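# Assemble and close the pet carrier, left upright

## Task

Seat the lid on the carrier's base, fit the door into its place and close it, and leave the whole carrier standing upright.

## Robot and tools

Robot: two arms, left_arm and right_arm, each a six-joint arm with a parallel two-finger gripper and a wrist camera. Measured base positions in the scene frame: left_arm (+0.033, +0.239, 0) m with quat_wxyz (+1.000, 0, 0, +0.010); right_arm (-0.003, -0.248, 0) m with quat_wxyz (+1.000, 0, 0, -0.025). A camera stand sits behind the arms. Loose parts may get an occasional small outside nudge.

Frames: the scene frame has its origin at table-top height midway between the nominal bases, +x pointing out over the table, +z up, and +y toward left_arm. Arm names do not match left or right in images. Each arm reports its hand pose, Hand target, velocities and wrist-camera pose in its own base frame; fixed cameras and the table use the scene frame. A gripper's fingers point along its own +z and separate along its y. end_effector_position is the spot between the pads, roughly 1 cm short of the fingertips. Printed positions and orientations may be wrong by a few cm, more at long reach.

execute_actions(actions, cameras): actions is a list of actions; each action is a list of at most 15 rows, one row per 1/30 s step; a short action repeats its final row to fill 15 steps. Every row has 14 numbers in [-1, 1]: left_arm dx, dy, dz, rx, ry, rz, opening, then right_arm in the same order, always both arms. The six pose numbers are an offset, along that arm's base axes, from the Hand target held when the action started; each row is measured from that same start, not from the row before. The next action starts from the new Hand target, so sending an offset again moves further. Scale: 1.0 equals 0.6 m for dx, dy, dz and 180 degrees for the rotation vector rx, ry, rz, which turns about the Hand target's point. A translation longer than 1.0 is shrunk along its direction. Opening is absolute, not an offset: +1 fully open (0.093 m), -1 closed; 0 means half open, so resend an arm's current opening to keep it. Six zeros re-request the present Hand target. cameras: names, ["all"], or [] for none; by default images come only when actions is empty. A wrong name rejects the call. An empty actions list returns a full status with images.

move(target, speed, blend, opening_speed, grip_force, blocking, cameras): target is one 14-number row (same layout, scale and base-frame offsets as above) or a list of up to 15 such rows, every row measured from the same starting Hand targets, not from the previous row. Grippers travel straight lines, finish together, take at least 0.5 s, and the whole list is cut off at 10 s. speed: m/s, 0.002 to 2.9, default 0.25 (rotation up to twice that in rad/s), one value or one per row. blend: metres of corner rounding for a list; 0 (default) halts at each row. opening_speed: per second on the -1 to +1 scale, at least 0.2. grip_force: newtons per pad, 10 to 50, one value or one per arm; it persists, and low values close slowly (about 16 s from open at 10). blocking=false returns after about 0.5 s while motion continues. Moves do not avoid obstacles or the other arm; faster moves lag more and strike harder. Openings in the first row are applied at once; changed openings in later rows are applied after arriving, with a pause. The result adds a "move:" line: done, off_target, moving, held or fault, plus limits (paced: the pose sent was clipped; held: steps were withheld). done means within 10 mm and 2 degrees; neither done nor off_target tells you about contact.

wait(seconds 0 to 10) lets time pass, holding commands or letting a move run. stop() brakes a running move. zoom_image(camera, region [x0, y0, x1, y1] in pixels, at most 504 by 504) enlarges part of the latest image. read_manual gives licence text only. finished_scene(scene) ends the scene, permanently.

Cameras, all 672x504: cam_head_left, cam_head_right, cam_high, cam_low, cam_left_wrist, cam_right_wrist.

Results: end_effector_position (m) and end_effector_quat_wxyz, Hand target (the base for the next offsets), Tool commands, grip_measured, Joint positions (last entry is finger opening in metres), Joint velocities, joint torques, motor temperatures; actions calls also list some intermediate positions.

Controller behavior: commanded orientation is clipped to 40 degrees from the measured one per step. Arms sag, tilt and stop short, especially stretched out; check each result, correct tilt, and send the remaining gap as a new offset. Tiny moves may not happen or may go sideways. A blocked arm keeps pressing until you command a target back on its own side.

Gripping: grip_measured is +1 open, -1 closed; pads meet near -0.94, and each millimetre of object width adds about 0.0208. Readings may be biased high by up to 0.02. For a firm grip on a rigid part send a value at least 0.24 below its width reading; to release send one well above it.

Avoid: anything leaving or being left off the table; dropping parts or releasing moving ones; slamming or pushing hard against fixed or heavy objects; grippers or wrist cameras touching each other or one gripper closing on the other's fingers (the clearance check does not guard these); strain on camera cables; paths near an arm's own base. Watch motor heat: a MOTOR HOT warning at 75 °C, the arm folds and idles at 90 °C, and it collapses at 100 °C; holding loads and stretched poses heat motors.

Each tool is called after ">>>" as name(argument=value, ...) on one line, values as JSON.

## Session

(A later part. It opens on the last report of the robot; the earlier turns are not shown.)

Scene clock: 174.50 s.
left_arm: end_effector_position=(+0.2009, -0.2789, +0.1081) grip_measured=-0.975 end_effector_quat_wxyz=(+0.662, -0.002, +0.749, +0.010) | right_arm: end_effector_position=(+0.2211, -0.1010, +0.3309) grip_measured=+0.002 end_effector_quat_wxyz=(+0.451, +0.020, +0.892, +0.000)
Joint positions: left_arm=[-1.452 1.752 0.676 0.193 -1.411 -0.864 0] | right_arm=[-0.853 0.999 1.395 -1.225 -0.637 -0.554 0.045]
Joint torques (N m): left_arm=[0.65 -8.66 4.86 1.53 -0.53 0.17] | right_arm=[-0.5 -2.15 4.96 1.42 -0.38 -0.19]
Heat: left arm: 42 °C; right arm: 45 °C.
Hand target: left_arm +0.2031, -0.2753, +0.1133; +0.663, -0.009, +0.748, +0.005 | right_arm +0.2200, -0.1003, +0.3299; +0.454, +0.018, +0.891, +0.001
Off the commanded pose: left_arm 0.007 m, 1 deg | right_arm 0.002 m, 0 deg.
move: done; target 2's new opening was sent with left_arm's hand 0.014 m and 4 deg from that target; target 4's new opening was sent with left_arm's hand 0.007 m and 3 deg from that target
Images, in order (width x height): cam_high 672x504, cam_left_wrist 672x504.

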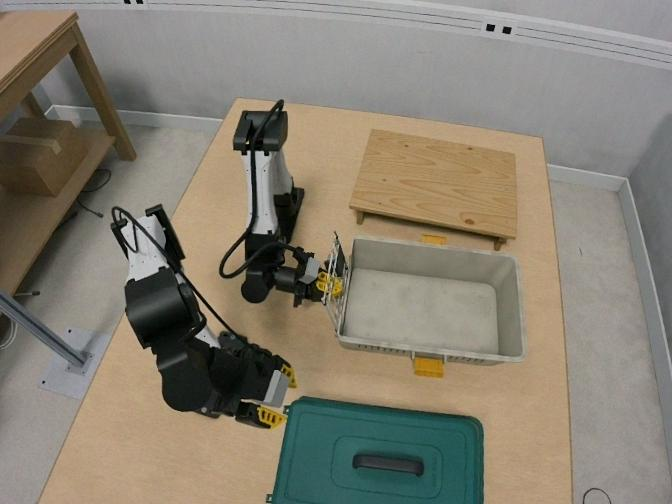

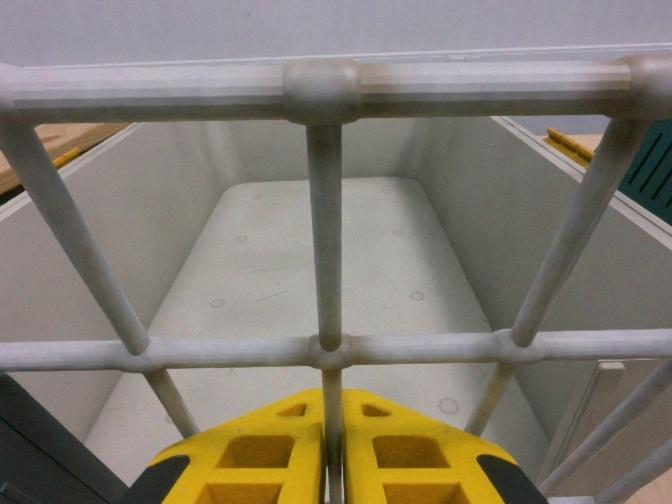

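>>> move(target=[[0.028,0.0,0.001,0,0.075,0,-1,0,0,0,0,0,0,0]], speed=0.04, cameras=["all"])

>>> zoom_image(camera="cam_high", region=[290, 220, 390, 370])

>>> zoom_image(camera="cam_head_left", region=[270, 130, 430, 290])

Scene clock: 186.73 s.
left_arm: end_effector_position=(+0.2181, -0.2762, +0.1070) grip_measured=-0.975 end_effector_quat_wxyz=(+0.576, -0.011, +0.817, +0.001) | right_arm: end_effector_position=(+0.2211, -0.1010, +0.3309) grip_measured=+0.002 end_effector_quat_wxyz=(+0.451, +0.020, +0.892, +0.000)
Joint positions: left_arm=[-1.361 1.666 0.801 -0.208 -1.179 -1.051 0] | right_arm=[-0.853 0.999 1.395 -1.225 -0.637 -0.554 0.045]
Joint torques (N m): left_arm=[0.68 -8.17 8.87 0.69 -0.46 0.13] | right_arm=[-0.49 -2.17 4.96 1.42 -0.38 -0.2]
Heat: left arm: 42 °C; right arm: 45 °C.
Hand target: left_arm +0.2199, -0.2753, +0.1138; +0.571, -0.009, +0.821, +0.006 | right_arm +0.2200, -0.1002, +0.3299; +0.454, +0.018, +0.891, +0.001
Off the commanded pose: left_arm 0.007 m, 1 deg | right_arm 0.002 m, 0 deg.
move: done

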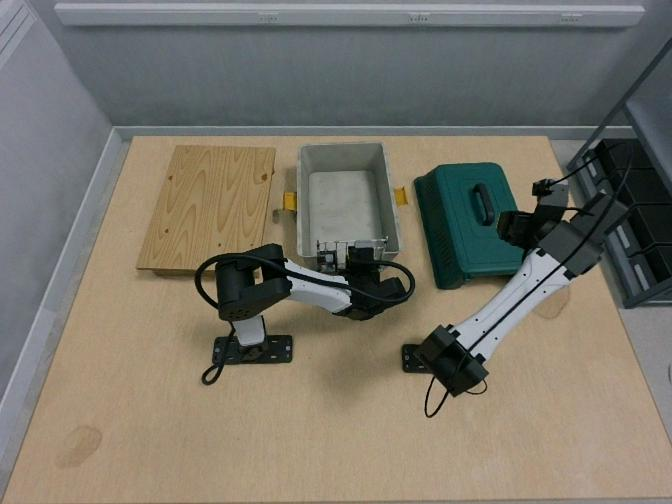

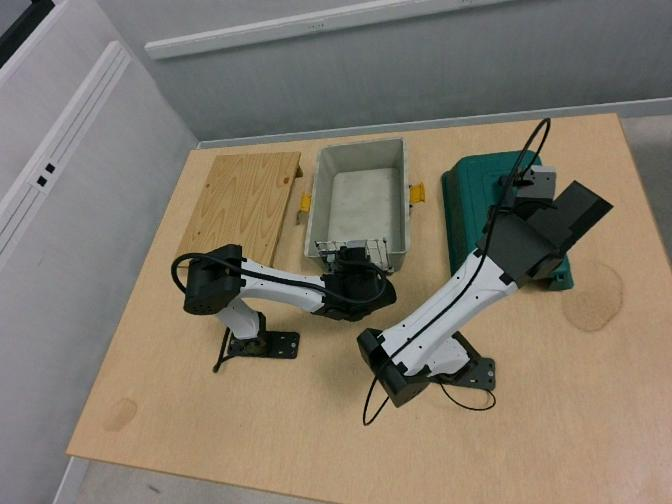

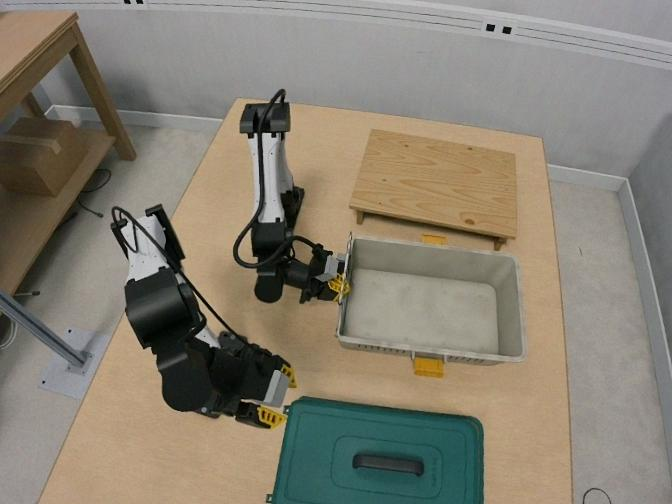

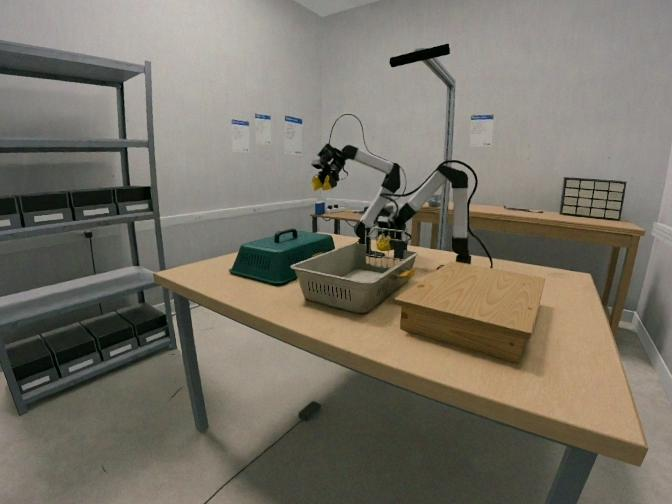

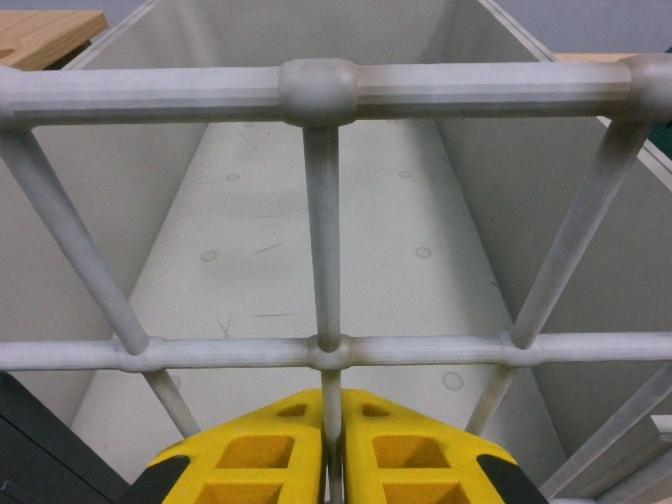

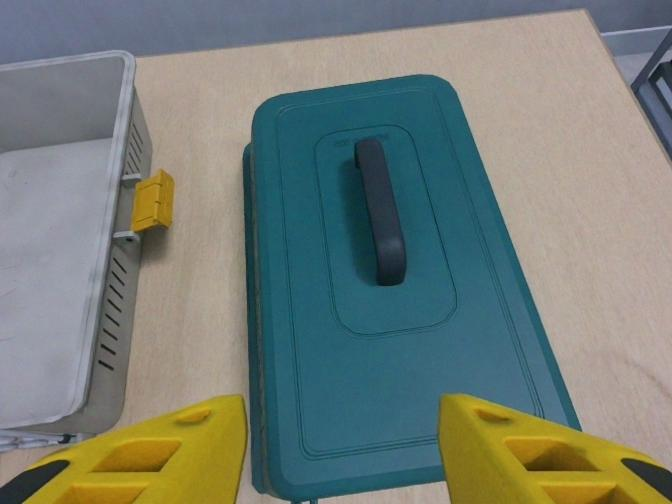

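Scaled by 3.360 from the camera's 672x504 image, which has a finer 960x720 frame.

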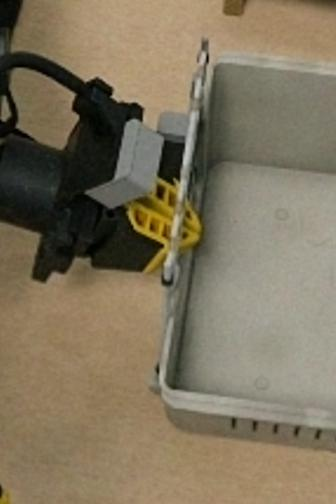

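Scaled by 3.150 from the camera's 672x504 image, which has a finer 960x720 frame.

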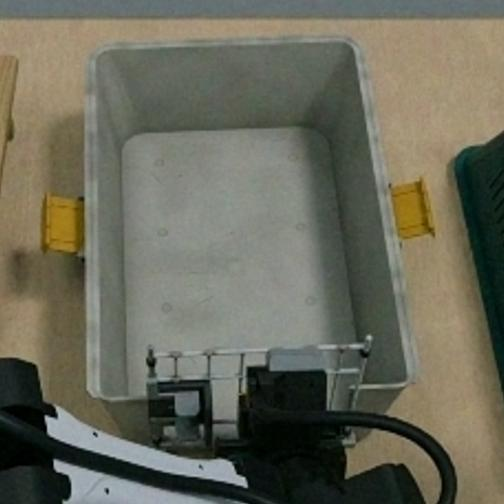

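>>> move(target=[[-0.006,0,0,0,-0.017,0,-1,0.25,0.364,-0.17,-0.0076,0.0775,0.0359,0]], speed=0.2, cameras=["cam_right_wrist","cam_high"])

>>> zoom_image(camera="cam_high", region=[290, 220, 390, 370])

Scene clock: 227.20 s.
left_arm: end_effector_position=(+0.2170, -0.2774, +0.1076) grip_measured=-0.975 end_effector_quat_wxyz=(+0.577, -0.010, +0.816, -0.001) | right_arm: end_effector_position=(+0.3662, +0.1164, +0.2208) grip_measured=+0.002 end_effector_quat_wxyz=(+0.333, -0.042, +0.942, +0.014)
Joint positions: left_arm=[-1.365 1.666 0.801 -0.205 -1.182 -1.051 0] | right_arm=[0.39 1.445 1.344 -0.813 0.189 0.236 0.045]
Joint torques (N m): left_arm=[-1.14 -6.71 6.45 1.3 -1.08 0.2] | right_arm=[0.72 -6.37 8.83 1.37 0.23 -0.02]
Heat: left arm: 41 °C; right arm: 45 °C.
Hand target: left_arm +0.2162, -0.2753, +0.1138; +0.592, -0.009, +0.806, +0.006 | right_arm +0.3701, +0.1181, +0.2279; +0.342, -0.038, +0.939, +0.013
Off the commanded pose: left_arm 0.007 m, 2 deg | right_arm 0.008 m, 1 deg.
move: done
Images, in order (width x height): cam_high 672x504, cam_right_wrist 672x504.

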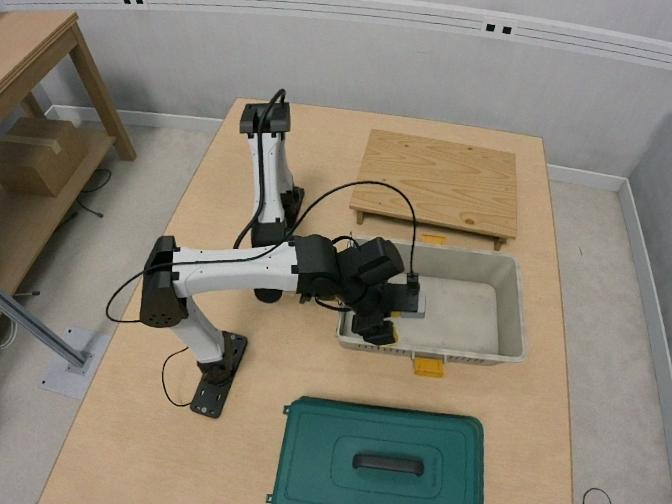

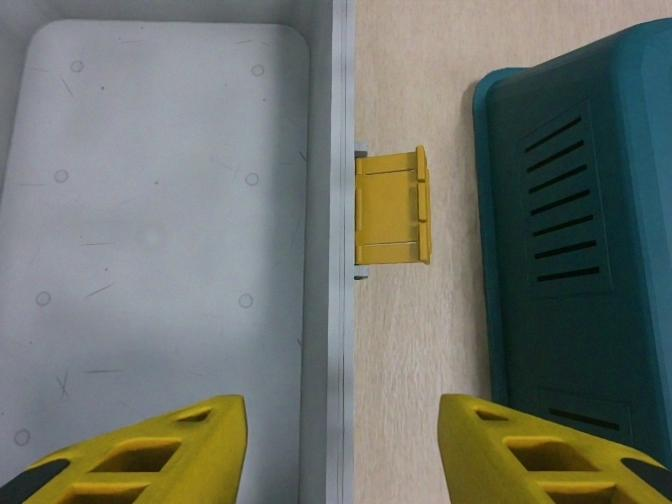

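Scaled by 3.360 from the camera's 672x504 image, which has a finer 960x720 frame.

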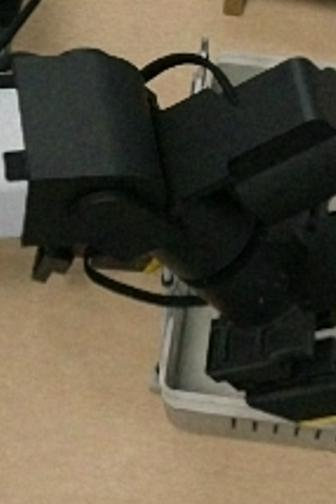

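>>> move(target=[[0,0,0,0,0,0,-1,0,0.002,-0.192,0,0,0,0],[0,0,0,0,0,0,-1,0,0.002,-0.192,0,0,0,-0.95],[-0.062,-0.045,0,0,0,-0.0095,-1,-0.065,-0.055,-0.192,0,0,-0.0095,-0.95]], speed=[0.08,0.05,0.04], opening_speed=0.6, cameras=["cam_right_wrist","cam_high","cam_head_left"])

>>> zoom_image(camera="cam_head_left", region=[270, 130, 430, 290])

Scene clock: 248.20 s.
left_arm: end_effector_position=(+0.1816, -0.2949, +0.1077) grip_measured=-0.975 end_effector_quat_wxyz=(+0.587, +0.004, +0.810, +0.002) | right_arm: end_effector_position=(+0.3380, +0.0971, +0.1179) grip_measured=-0.800 end_effector_quat_wxyz=(+0.351, -0.018, +0.935, +0.033)
Joint positions: left_arm=[-1.498 1.76 0.93 -0.518 -1.246 -1.329 0] | right_arm=[0.355 1.309 0.796 -0.351 0.159 0.258 0.007]
Joint torques (N m): left_arm=[-1.5 -6.04 9.59 0.58 -0.84 0.01] | right_arm=[-0.73 -6.68 5.57 1.16 0.36 -0.43]
Heat: left arm: 40 °C; right arm: 48 °C.
Hand target: left_arm +0.1791, -0.3023, +0.1139; +0.592, +0.003, +0.806, -0.003 | right_arm +0.3311, +0.0851, +0.1128; +0.342, -0.024, +0.939, +0.008
Off the commanded pose: left_arm 0.010 m, 1 deg | right_arm 0.015 m, 3 deg.
move: off_target (right_arm)
Images, in order (width x height): cam_head_left 672x504, cam_high 672x504, cam_right_wrist 672x504.

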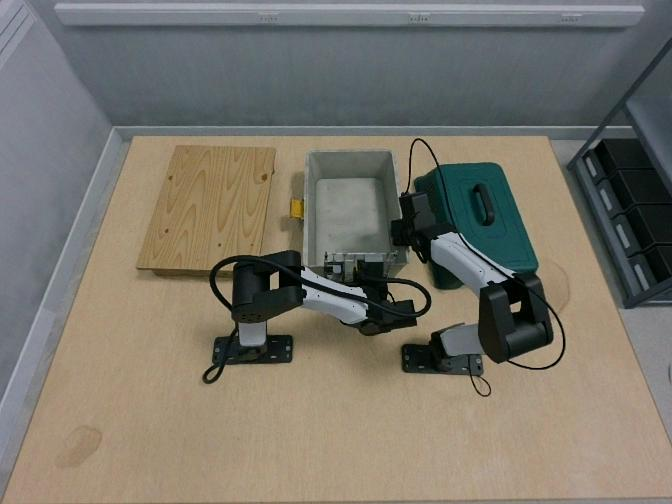

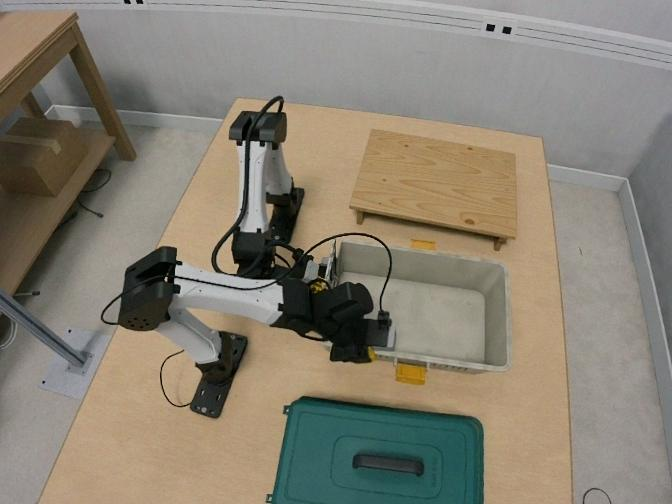

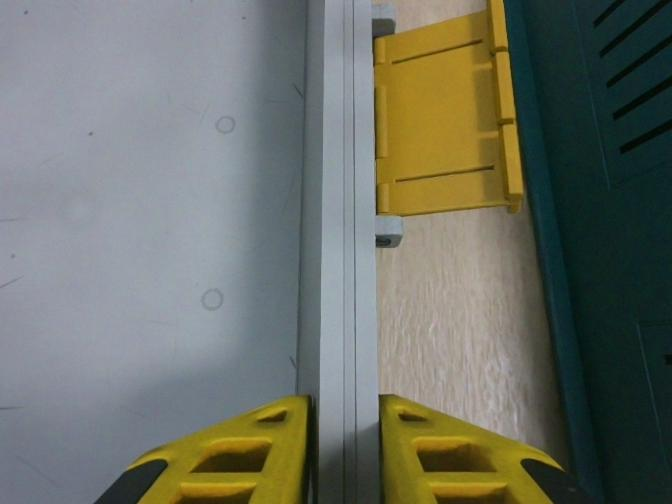

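Scaled by 3.150 from the camera's 672x504 image, which has a finer 960x720 frame.

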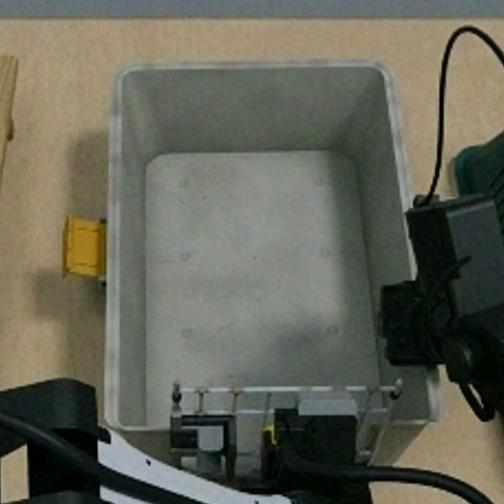

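>>> move(target=[[0,0.018,-0.002,0,0,0,-1,0.011,0.018,0,0,0,0,0],[0,0.018,-0.002,0,0,0,-1,0.011,0.018,0.245,0,0,0,0],[0,0.018,-0.002,0,0,0,-1,0.048,-0.372,0.245,0.0046,-0.0775,0.0021,0]], speed=[0.04,0.12,0.2], opening_speed=0.7, cameras=["cam_right_wrist","cam_high","cam_head_left"])

>>> zoom_image(camera="cam_head_left", region=[270, 130, 430, 290])

>>> zoom_image(camera="cam_high", region=[290, 220, 390, 370])

Scene clock: 275.70 s.
left_arm: end_effector_position=(+0.1816, -0.2941, +0.1070) grip_measured=-0.975 end_effector_quat_wxyz=(+0.587, +0.001, +0.809, +0.001) | right_arm: end_effector_position=(+0.3562, -0.1357, +0.2508) grip_measured=-0.001 end_effector_quat_wxyz=(+0.444, -0.018, +0.896, +0.016)
Joint positions: left_arm=[-1.498 1.76 0.925 -0.515 -1.247 -1.335 0] | right_arm=[-0.572 1.343 1.233 -0.644 -0.487 -0.399 0.045]
Joint torques (N m): left_arm=[-1.2 -8.96 5.31 0.7 -0.83 0.09] | right_arm=[-0.2 -5.38 9.2 1.56 -0.34 -0.2]
Heat: left arm: 40 °C; right arm: 47 °C.
Hand target: left_arm +0.1791, -0.2915, +0.1127; +0.592, +0.003, +0.806, -0.003 | right_arm +0.3599, -0.1380, +0.2597; +0.454, -0.025, +0.891, +0.013
Off the commanded pose: left_arm 0.007 m, 1 deg | right_arm 0.010 m, 2 deg.
move: done
Images, in order (width x height): cam_head_left 672x504, cam_high 672x504, cam_right_wrist 672x504.

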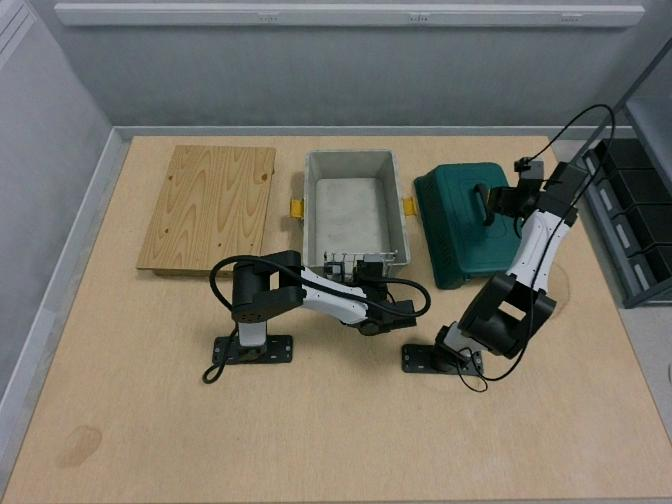

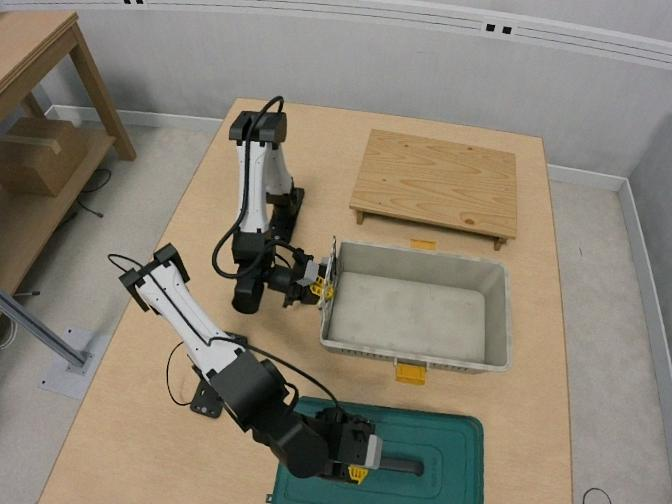

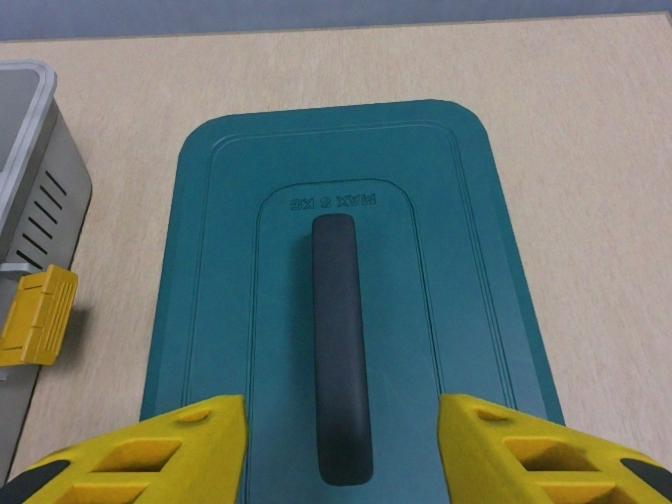

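Scaled by 3.150 from the camera's 672x504 image, which has a finer 960x720 frame.

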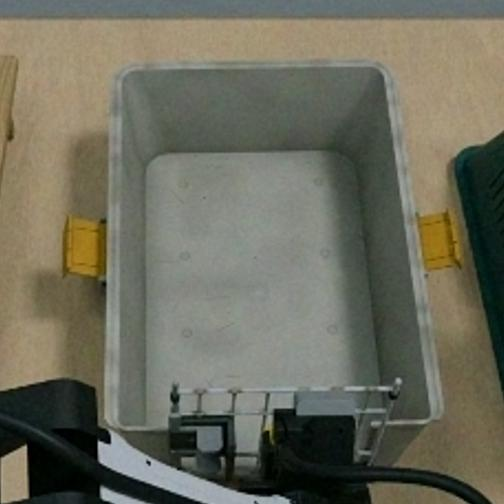

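Scaled by 3.360 from the camera's 672x504 image, which has a finer 960x720 frame.

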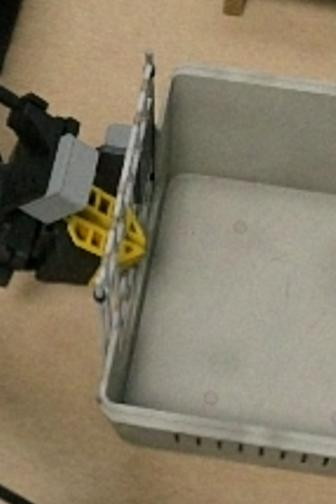

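>>> move(target=[[0,0,0,0,0,0,-1,0.055,-0.002,-0.18,0,0,0.006,0],[0,0,0,0,0,0,-1,0.055,-0.002,-0.185,0,0,0.006,0],[0,0,0,0,0,0,-1,0.055,-0.002,-0.185,0,0,0.006,-1]], speed=[0.1,0.04,0.04], opening_speed=0.7, cameras=["cam_right_wrist","cam_low"])

>>> zoom_image(camera="cam_low", region=[200, 150, 440, 320])

Scene clock: 295.07 s.
left_arm: end_effector_position=(+0.1816, -0.2941, +0.1070) grip_measured=-0.975 end_effector_quat_wxyz=(+0.587, +0.001, +0.809, +0.001) | right_arm: end_effector_position=(+0.3941, -0.1391, +0.1586) grip_measured=-0.627 end_effector_quat_wxyz=(+0.463, -0.041, +0.885, +0.015)
Joint positions: left_arm=[-1.498 1.76 0.925 -0.515 -1.247 -1.335 0] | right_arm=[-0.53 1.493 0.954 -0.164 -0.49 -0.393 0.015]
Joint torques (N m): left_arm=[-1.22 -8.95 5.31 0.7 -0.83 0.09] | right_arm=[0.46 -6.31 5.93 1.62 -0.08 -0.02]
Heat: left arm: 42 °C; right arm: 49 °C.
Hand target: left_arm +0.1791, -0.2915, +0.1127; +0.592, +0.003, +0.806, -0.003 | right_arm +0.3930, -0.1394, +0.1489; +0.454, -0.034, +0.890, +0.017
Off the commanded pose: left_arm 0.007 m, 1 deg | right_arm 0.010 m, 2 deg.
move: done
Images, in order (width x height): cam_low 672x504, cam_right_wrist 672x504.

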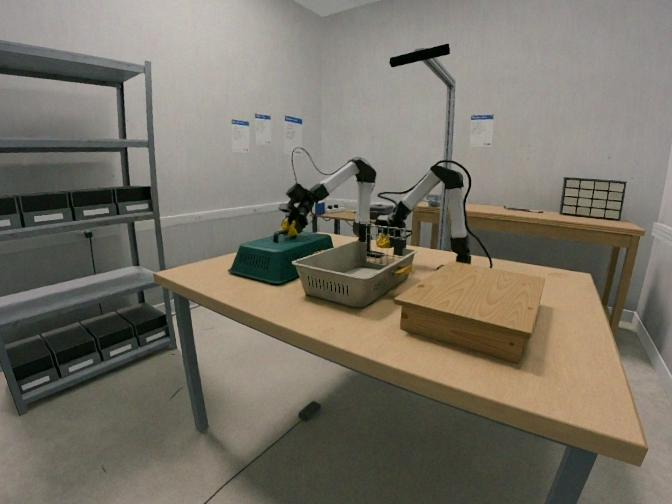

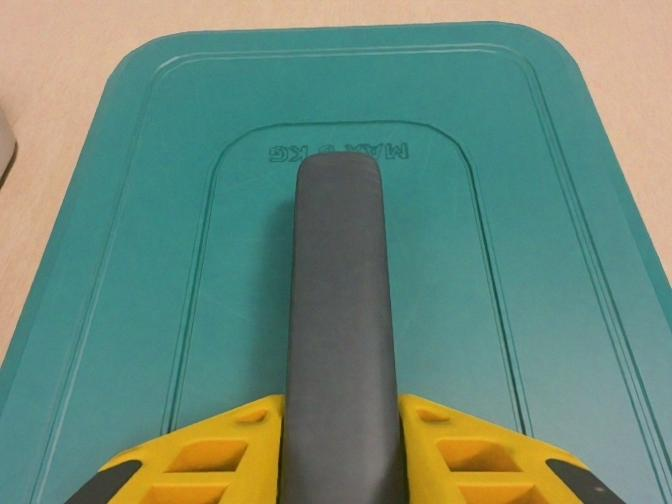

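Scaled by 2.100 from the camera's 672x504 image, which has a finer 960x720 frame.

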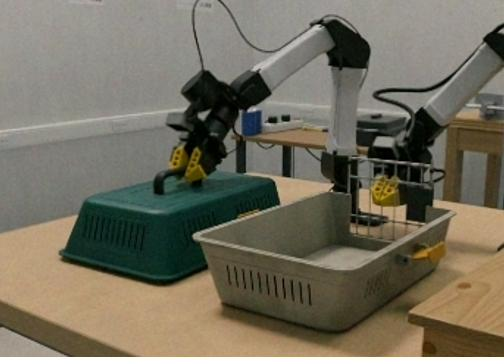

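>>> move(target=[[0,0,0,0,0,0,-1,0,0,0,0,0,0,0],[0,0,0,0,0,0,-1,0.055,0.004,0.0,0,0,0.004,0],[0,0,0,0,0,0,-1,0.055,0.004,-0.012,0,0,0.004,0],[0,0,0,0,0,0,-1,0.055,0.004,-0.012,0,0,0.004,-1]], speed=0.05, opening_speed=0.7, cameras=["cam_right_wrist"])

Scene clock: 323.90 s.
left_arm: end_effector_position=(+0.1816, -0.2941, +0.1070) grip_measured=-0.975 end_effector_quat_wxyz=(+0.587, +0.001, +0.809, +0.001) | right_arm: end_effector_position=(+0.4233, -0.1369, +0.1494) grip_measured=-0.630 end_effector_quat_wxyz=(+0.460, -0.043, +0.887, +0.017)
Joint positions: left_arm=[-1.498 1.76 0.925 -0.515 -1.247 -1.335 0] | right_arm=[-0.479 1.6 1.023 -0.12 -0.453 -0.362 0.015]
Joint torques (N m): left_arm=[-1.21 -8.96 5.31 0.7 -0.82 0.09] | right_arm=[0.66 -6.46 6.97 1.68 -0.11 -0.03]
Heat: left arm: 43 °C; right arm: 47 °C.
Hand target: left_arm +0.1791, -0.2915, +0.1127; +0.592, +0.003, +0.806, -0.003 | right_arm +0.4259, -0.1369, +0.1415; +0.454, -0.039, +0.890, +0.020
Off the commanded pose: left_arm 0.007 m, 1 deg | right_arm 0.008 m, 1 deg.
move: done
Images, in order (width x height): cam_right_wrist 672x504.

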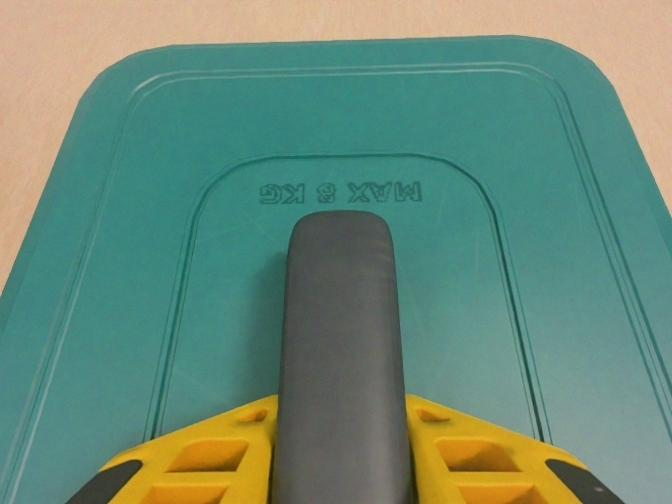

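>>> move(target=[[0,0,0,0,0,0,-1,0,0,0.1,0,-0.02,0,-1],[0,0,0,0,0,0,-1,-0.01,0.03,0.44,0,-0.028,-0.005,-1],[0,0,0,0,0,0,-1,0.012,0.6,0.47,0,-0.028,-0.027,-1]], speed=[0.06,0.15,0.13], blend=[0.02,0.04,0], cameras=["cam_head_left","cam_high","cam_low"])

>>> zoom_image(camera="cam_head_left", region=[300, 190, 440, 290])

>>> zoom_image(camera="cam_low", region=[260, 150, 440, 320])

Scene clock: 353.93 s.
left_arm: end_effector_position=(+0.1816, -0.2941, +0.1070) grip_measured=-0.975 end_effector_quat_wxyz=(+0.587, +0.001, +0.809, +0.001) | right_arm: end_effector_position=(+0.4294, +0.2256, +0.4007) grip_measured=-0.640 end_effector_quat_wxyz=(+0.472, -0.027, +0.881, -0.005)
Joint positions: left_arm=[-1.498 1.76 0.925 -0.515 -1.247 -1.335 0] | right_arm=[0.656 2.13 2.832 -1.395 0.517 0.349 0.014]
Joint torques (N m): left_arm=[-1.21 -8.96 5.31 0.7 -0.83 0.09] | right_arm=[0.36 -11.56 7.69 1.98 0.53 -0.03]
Heat: left arm: 43 °C; right arm: 48 °C.
Hand target: left_arm +0.1791, -0.2915, +0.1127; +0.592, +0.003, +0.806, -0.003 | right_arm +0.4331, +0.2231, +0.4235; +0.493, -0.002, +0.870, -0.001
Off the commanded pose: left_arm 0.007 m, 1 deg | right_arm 0.023 m, 4 deg.
elbow stopped short (right arm): the move would have taken joint 3 (elbow) straighter than the controller allows.
move: off_target (right_arm)
Images, in order (width x height): cam_head_left 672x504, cam_high 672x504, cam_low 672x504.

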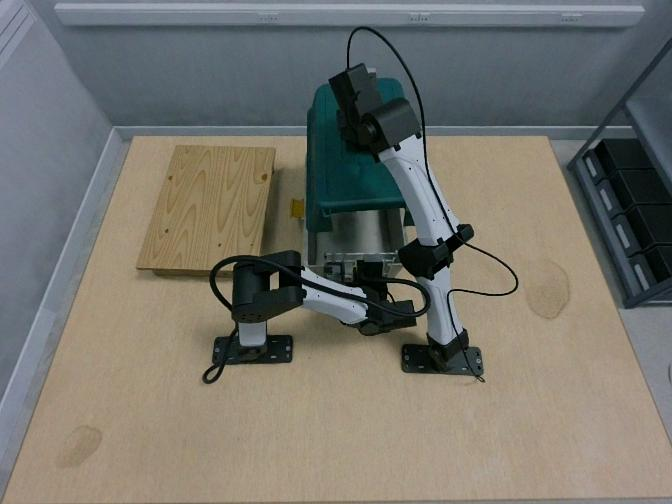

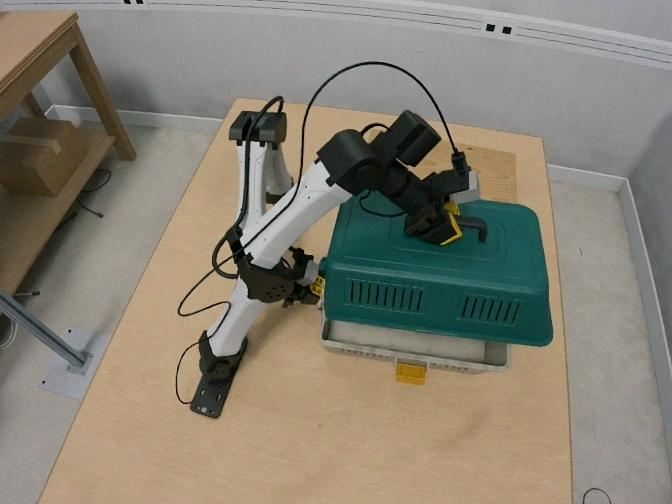

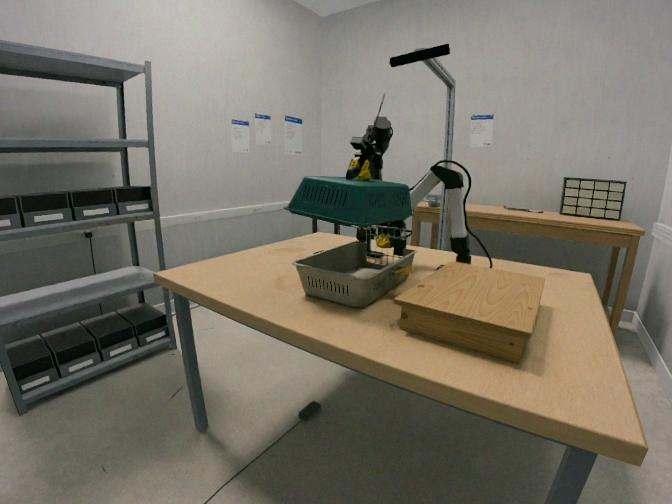

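Scaled by 3.600 from the camera's 672x504 image, which has a finer 960x720 frame.

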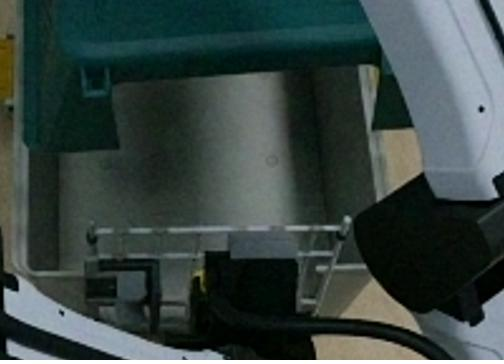

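Scaled by 2.800 from the camera's 672x504 image, which has a finer 960x720 frame.

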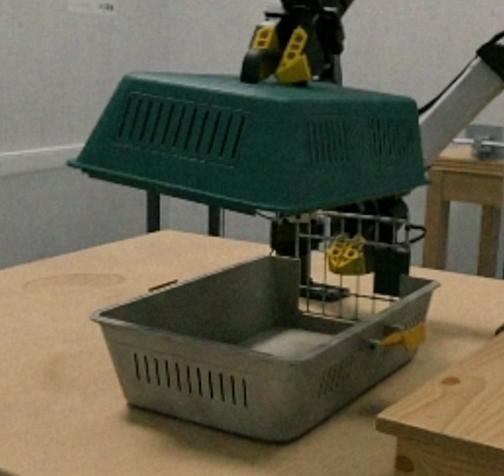

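>>> move(target=[[0,0,0,0,0,0,-1,0,0.012,-0.055,0.014,-0.004,0.003,-1]], speed=0.1, cameras=["cam_head_left","cam_low"])

>>> zoom_image(camera="cam_head_left", region=[300, 190, 440, 290])

>>> zoom_image(camera="cam_low", region=[260, 150, 440, 320])

Scene clock: 376.47 s.
left_arm: end_effector_position=(+0.1816, -0.2941, +0.1070) grip_measured=-0.975 end_effector_quat_wxyz=(+0.587, +0.001, +0.809, +0.001) | right_arm: end_effector_position=(+0.4349, +0.2299, +0.3591) grip_measured=-0.640 end_effector_quat_wxyz=(+0.458, -0.006, +0.889, -0.001)
Joint positions: left_arm=[-1.498 1.76 0.925 -0.515 -1.247 -1.335 0] | right_arm=[0.656 1.939 2.317 -1.108 0.516 0.407 0.014]
Joint torques (N m): left_arm=[-1.21 -8.96 5.31 0.71 -0.82 0.09] | right_arm=[0.91 -14.42 6.42 2.1 0.39 -0.18]
Motor temperatures (°C): left_arm=[28 44 36 29 30 27 26] | right_arm=[27 52 50 35 24 27 27]
Heat: left arm: 44 °C; right arm: 52 °C.
Hand target: left_arm +0.1791, -0.2915, +0.1127; +0.592, +0.003, +0.806, -0.003 | right_arm +0.4331, +0.2302, +0.3907; +0.498, +0.005, +0.867, +0.021
Off the commanded pose: left_arm 0.007 m, 1 deg | right_arm 0.031 m, 6 deg.
move: off_target (right_arm)
Images, in order (width x height): cam_head_left 672x504, cam_low 672x504.

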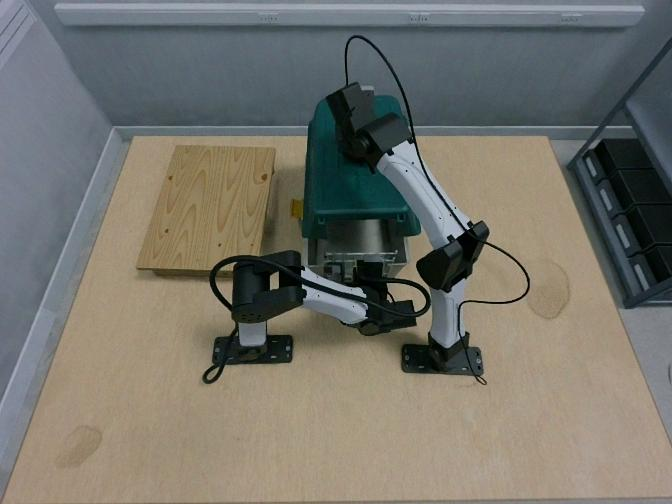

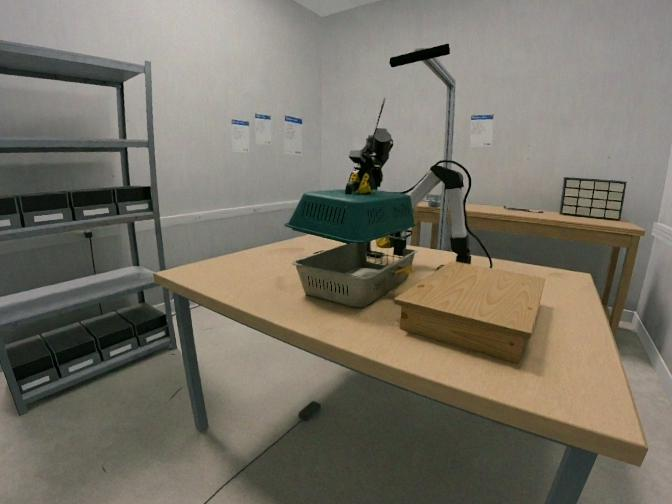

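Scaled by 3.600 from the camera's 672x504 image, which has a finer 960x720 frame.

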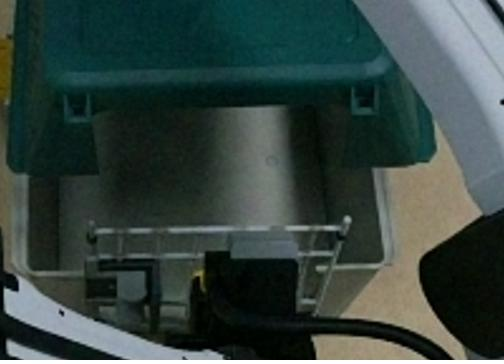

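Scaled by 2.800 from the camera's 672x504 image, which has a finer 960x720 frame.

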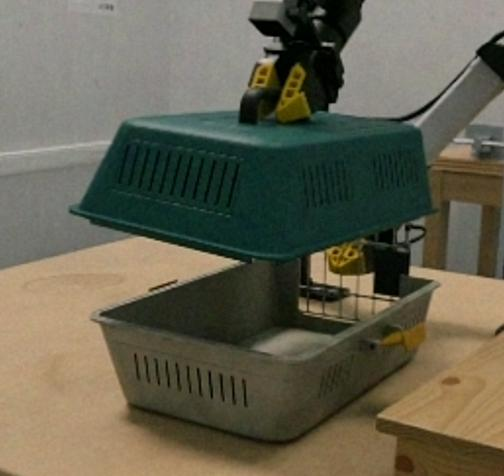

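>>> move(target=[[0,0,0,0,0,0,-1,-0.023,-0.003,-0.02,0,0,0.007,-1]], speed=0.06, cameras=["cam_head_left","cam_low"])

>>> zoom_image(camera="cam_head_left", region=[300, 190, 440, 290])

Scene clock: 390.63 s.
left_arm: end_effector_position=(+0.1816, -0.2941, +0.1070) grip_measured=-0.975 end_effector_quat_wxyz=(+0.587, +0.001, +0.809, +0.001) | right_arm: end_effector_position=(+0.4226, +0.2279, +0.3443) grip_measured=-0.640 end_effector_quat_wxyz=(+0.457, -0.015, +0.889, +0.000)
Joint positions: left_arm=[-1.498 1.76 0.925 -0.515 -1.247 -1.335 0] | right_arm=[0.668 1.836 2.108 -1.005 0.515 0.4 0.014]
Joint torques (N m): left_arm=[-1.21 -8.96 5.31 0.7 -0.82 0.09] | right_arm=[0.94 -14.5 6.71 2.09 0.32 -0.19]
Motor temperatures (°C): left_arm=[28 44 36 28 30 27 26] | right_arm=[27 59 49 37 24 27 27]
Heat: left arm: 44 °C; right arm: 59 °C.
Hand target: left_arm +0.1791, -0.2915, +0.1127; +0.592, +0.003, +0.806, -0.003 | right_arm +0.4194, +0.2285, +0.3784; +0.498, -0.005, +0.867, +0.026
Off the commanded pose: left_arm 0.007 m, 1 deg | right_arm 0.035 m, 6 deg.
move: off_target (right_arm)
Images, in order (width x height): cam_head_left 672x504, cam_low 672x504.

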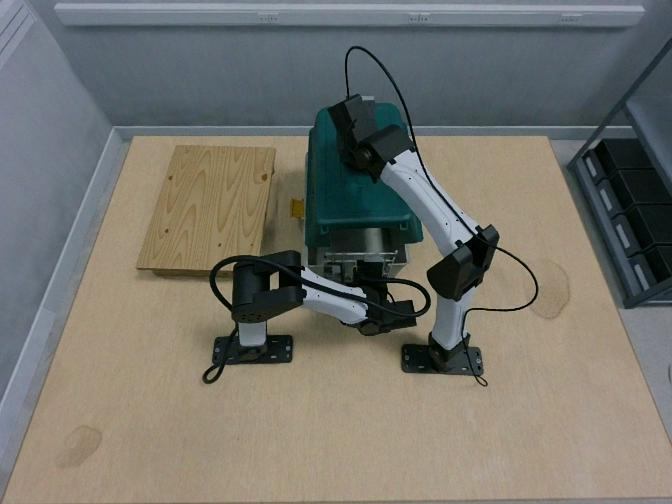

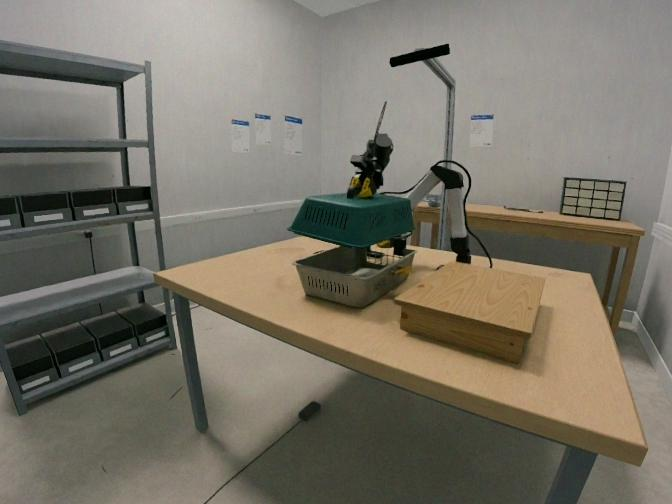

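Scaled by 3.600 from the camera's 672x504 image, which has a finer 960x720 frame.

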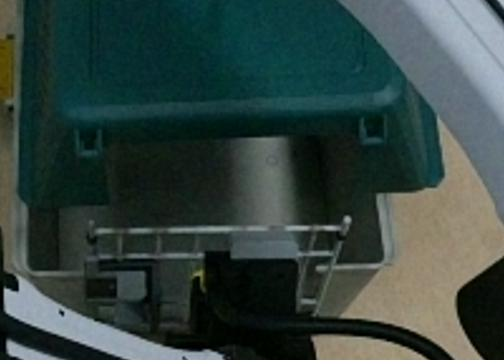

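>>> move(target=[[0,0,0,0,0,0,-1,0.0,0.009,-0.055,0.003,0,0.002,-1]], speed=0.05, cameras=["cam_head_left","cam_low"])

>>> zoom_image(camera="cam_head_left", region=[300, 190, 440, 290])

>>> zoom_image(camera="cam_low", region=[260, 150, 440, 320])

Scene clock: 401.10 s.
left_arm: end_effector_position=(+0.1816, -0.2941, +0.1070) grip_measured=-0.975 end_effector_quat_wxyz=(+0.587, +0.001, +0.809, +0.001) | right_arm: end_effector_position=(+0.4219, +0.2319, +0.3092) grip_measured=-0.640 end_effector_quat_wxyz=(+0.456, -0.019, +0.890, +0.002)
Joint positions: left_arm=[-1.498 1.76 0.925 -0.515 -1.247 -1.336 0] | right_arm=[0.675 1.774 1.879 -0.84 0.513 0.4 0.014]
Joint torques (N m): left_arm=[-1.21 -8.96 5.3 0.7 -0.83 0.09] | right_arm=[1.01 -14.57 7.27 2.08 0.31 -0.1]
Motor temperatures (°C): left_arm=[28 44 36 28 30 27 26] | right_arm=[27 58 49 38 24 27 27]
Heat: left arm: 44 °C; right arm: 58 °C.
Hand target: left_arm +0.1791, -0.2915, +0.1127; +0.592, +0.003, +0.806, -0.003 | right_arm +0.4194, +0.2338, +0.3455; +0.498, -0.005, +0.867, +0.032
Off the commanded pose: left_arm 0.007 m, 1 deg | right_arm 0.036 m, 7 deg.
move: off_target (right_arm)
Images, in order (width x height): cam_head_left 672x504, cam_low 672x504.

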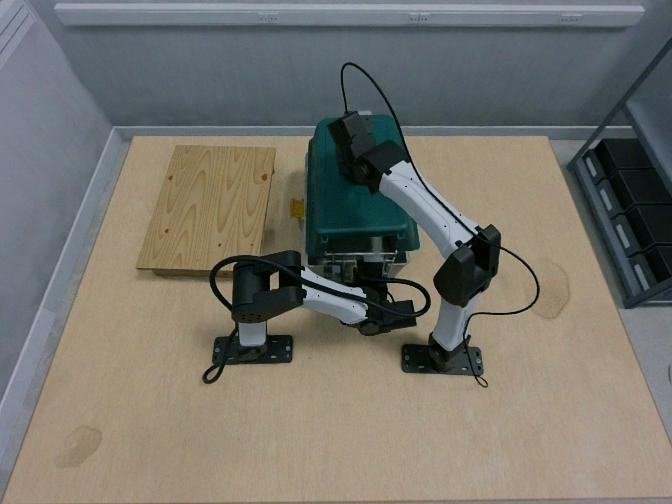

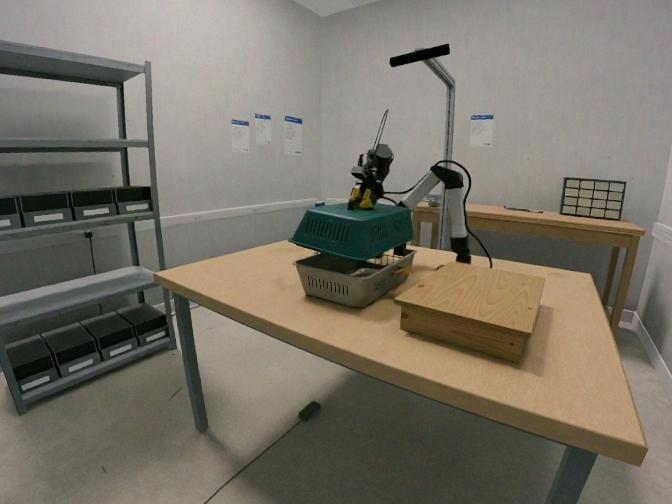

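Scaled by 3.600 from the camera's 672x504 image, which has a finer 960x720 frame.

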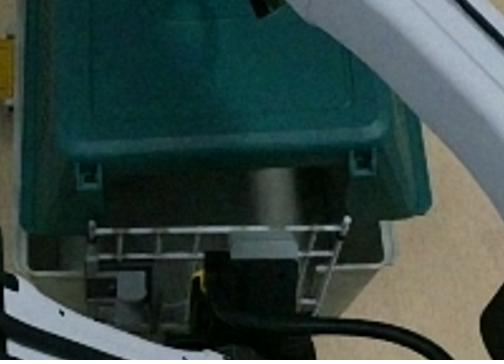

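Scaled by 2.800 from the camera's 672x504 image, which has a finer 960x720 frame.

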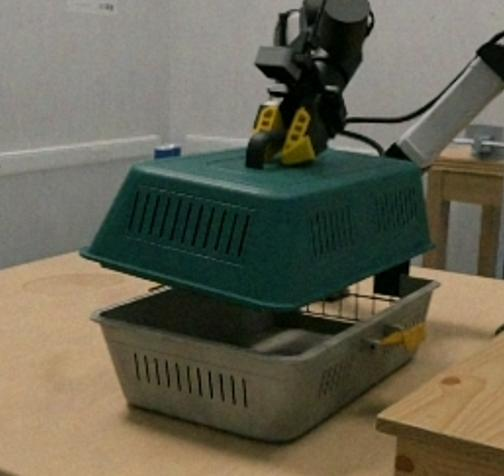

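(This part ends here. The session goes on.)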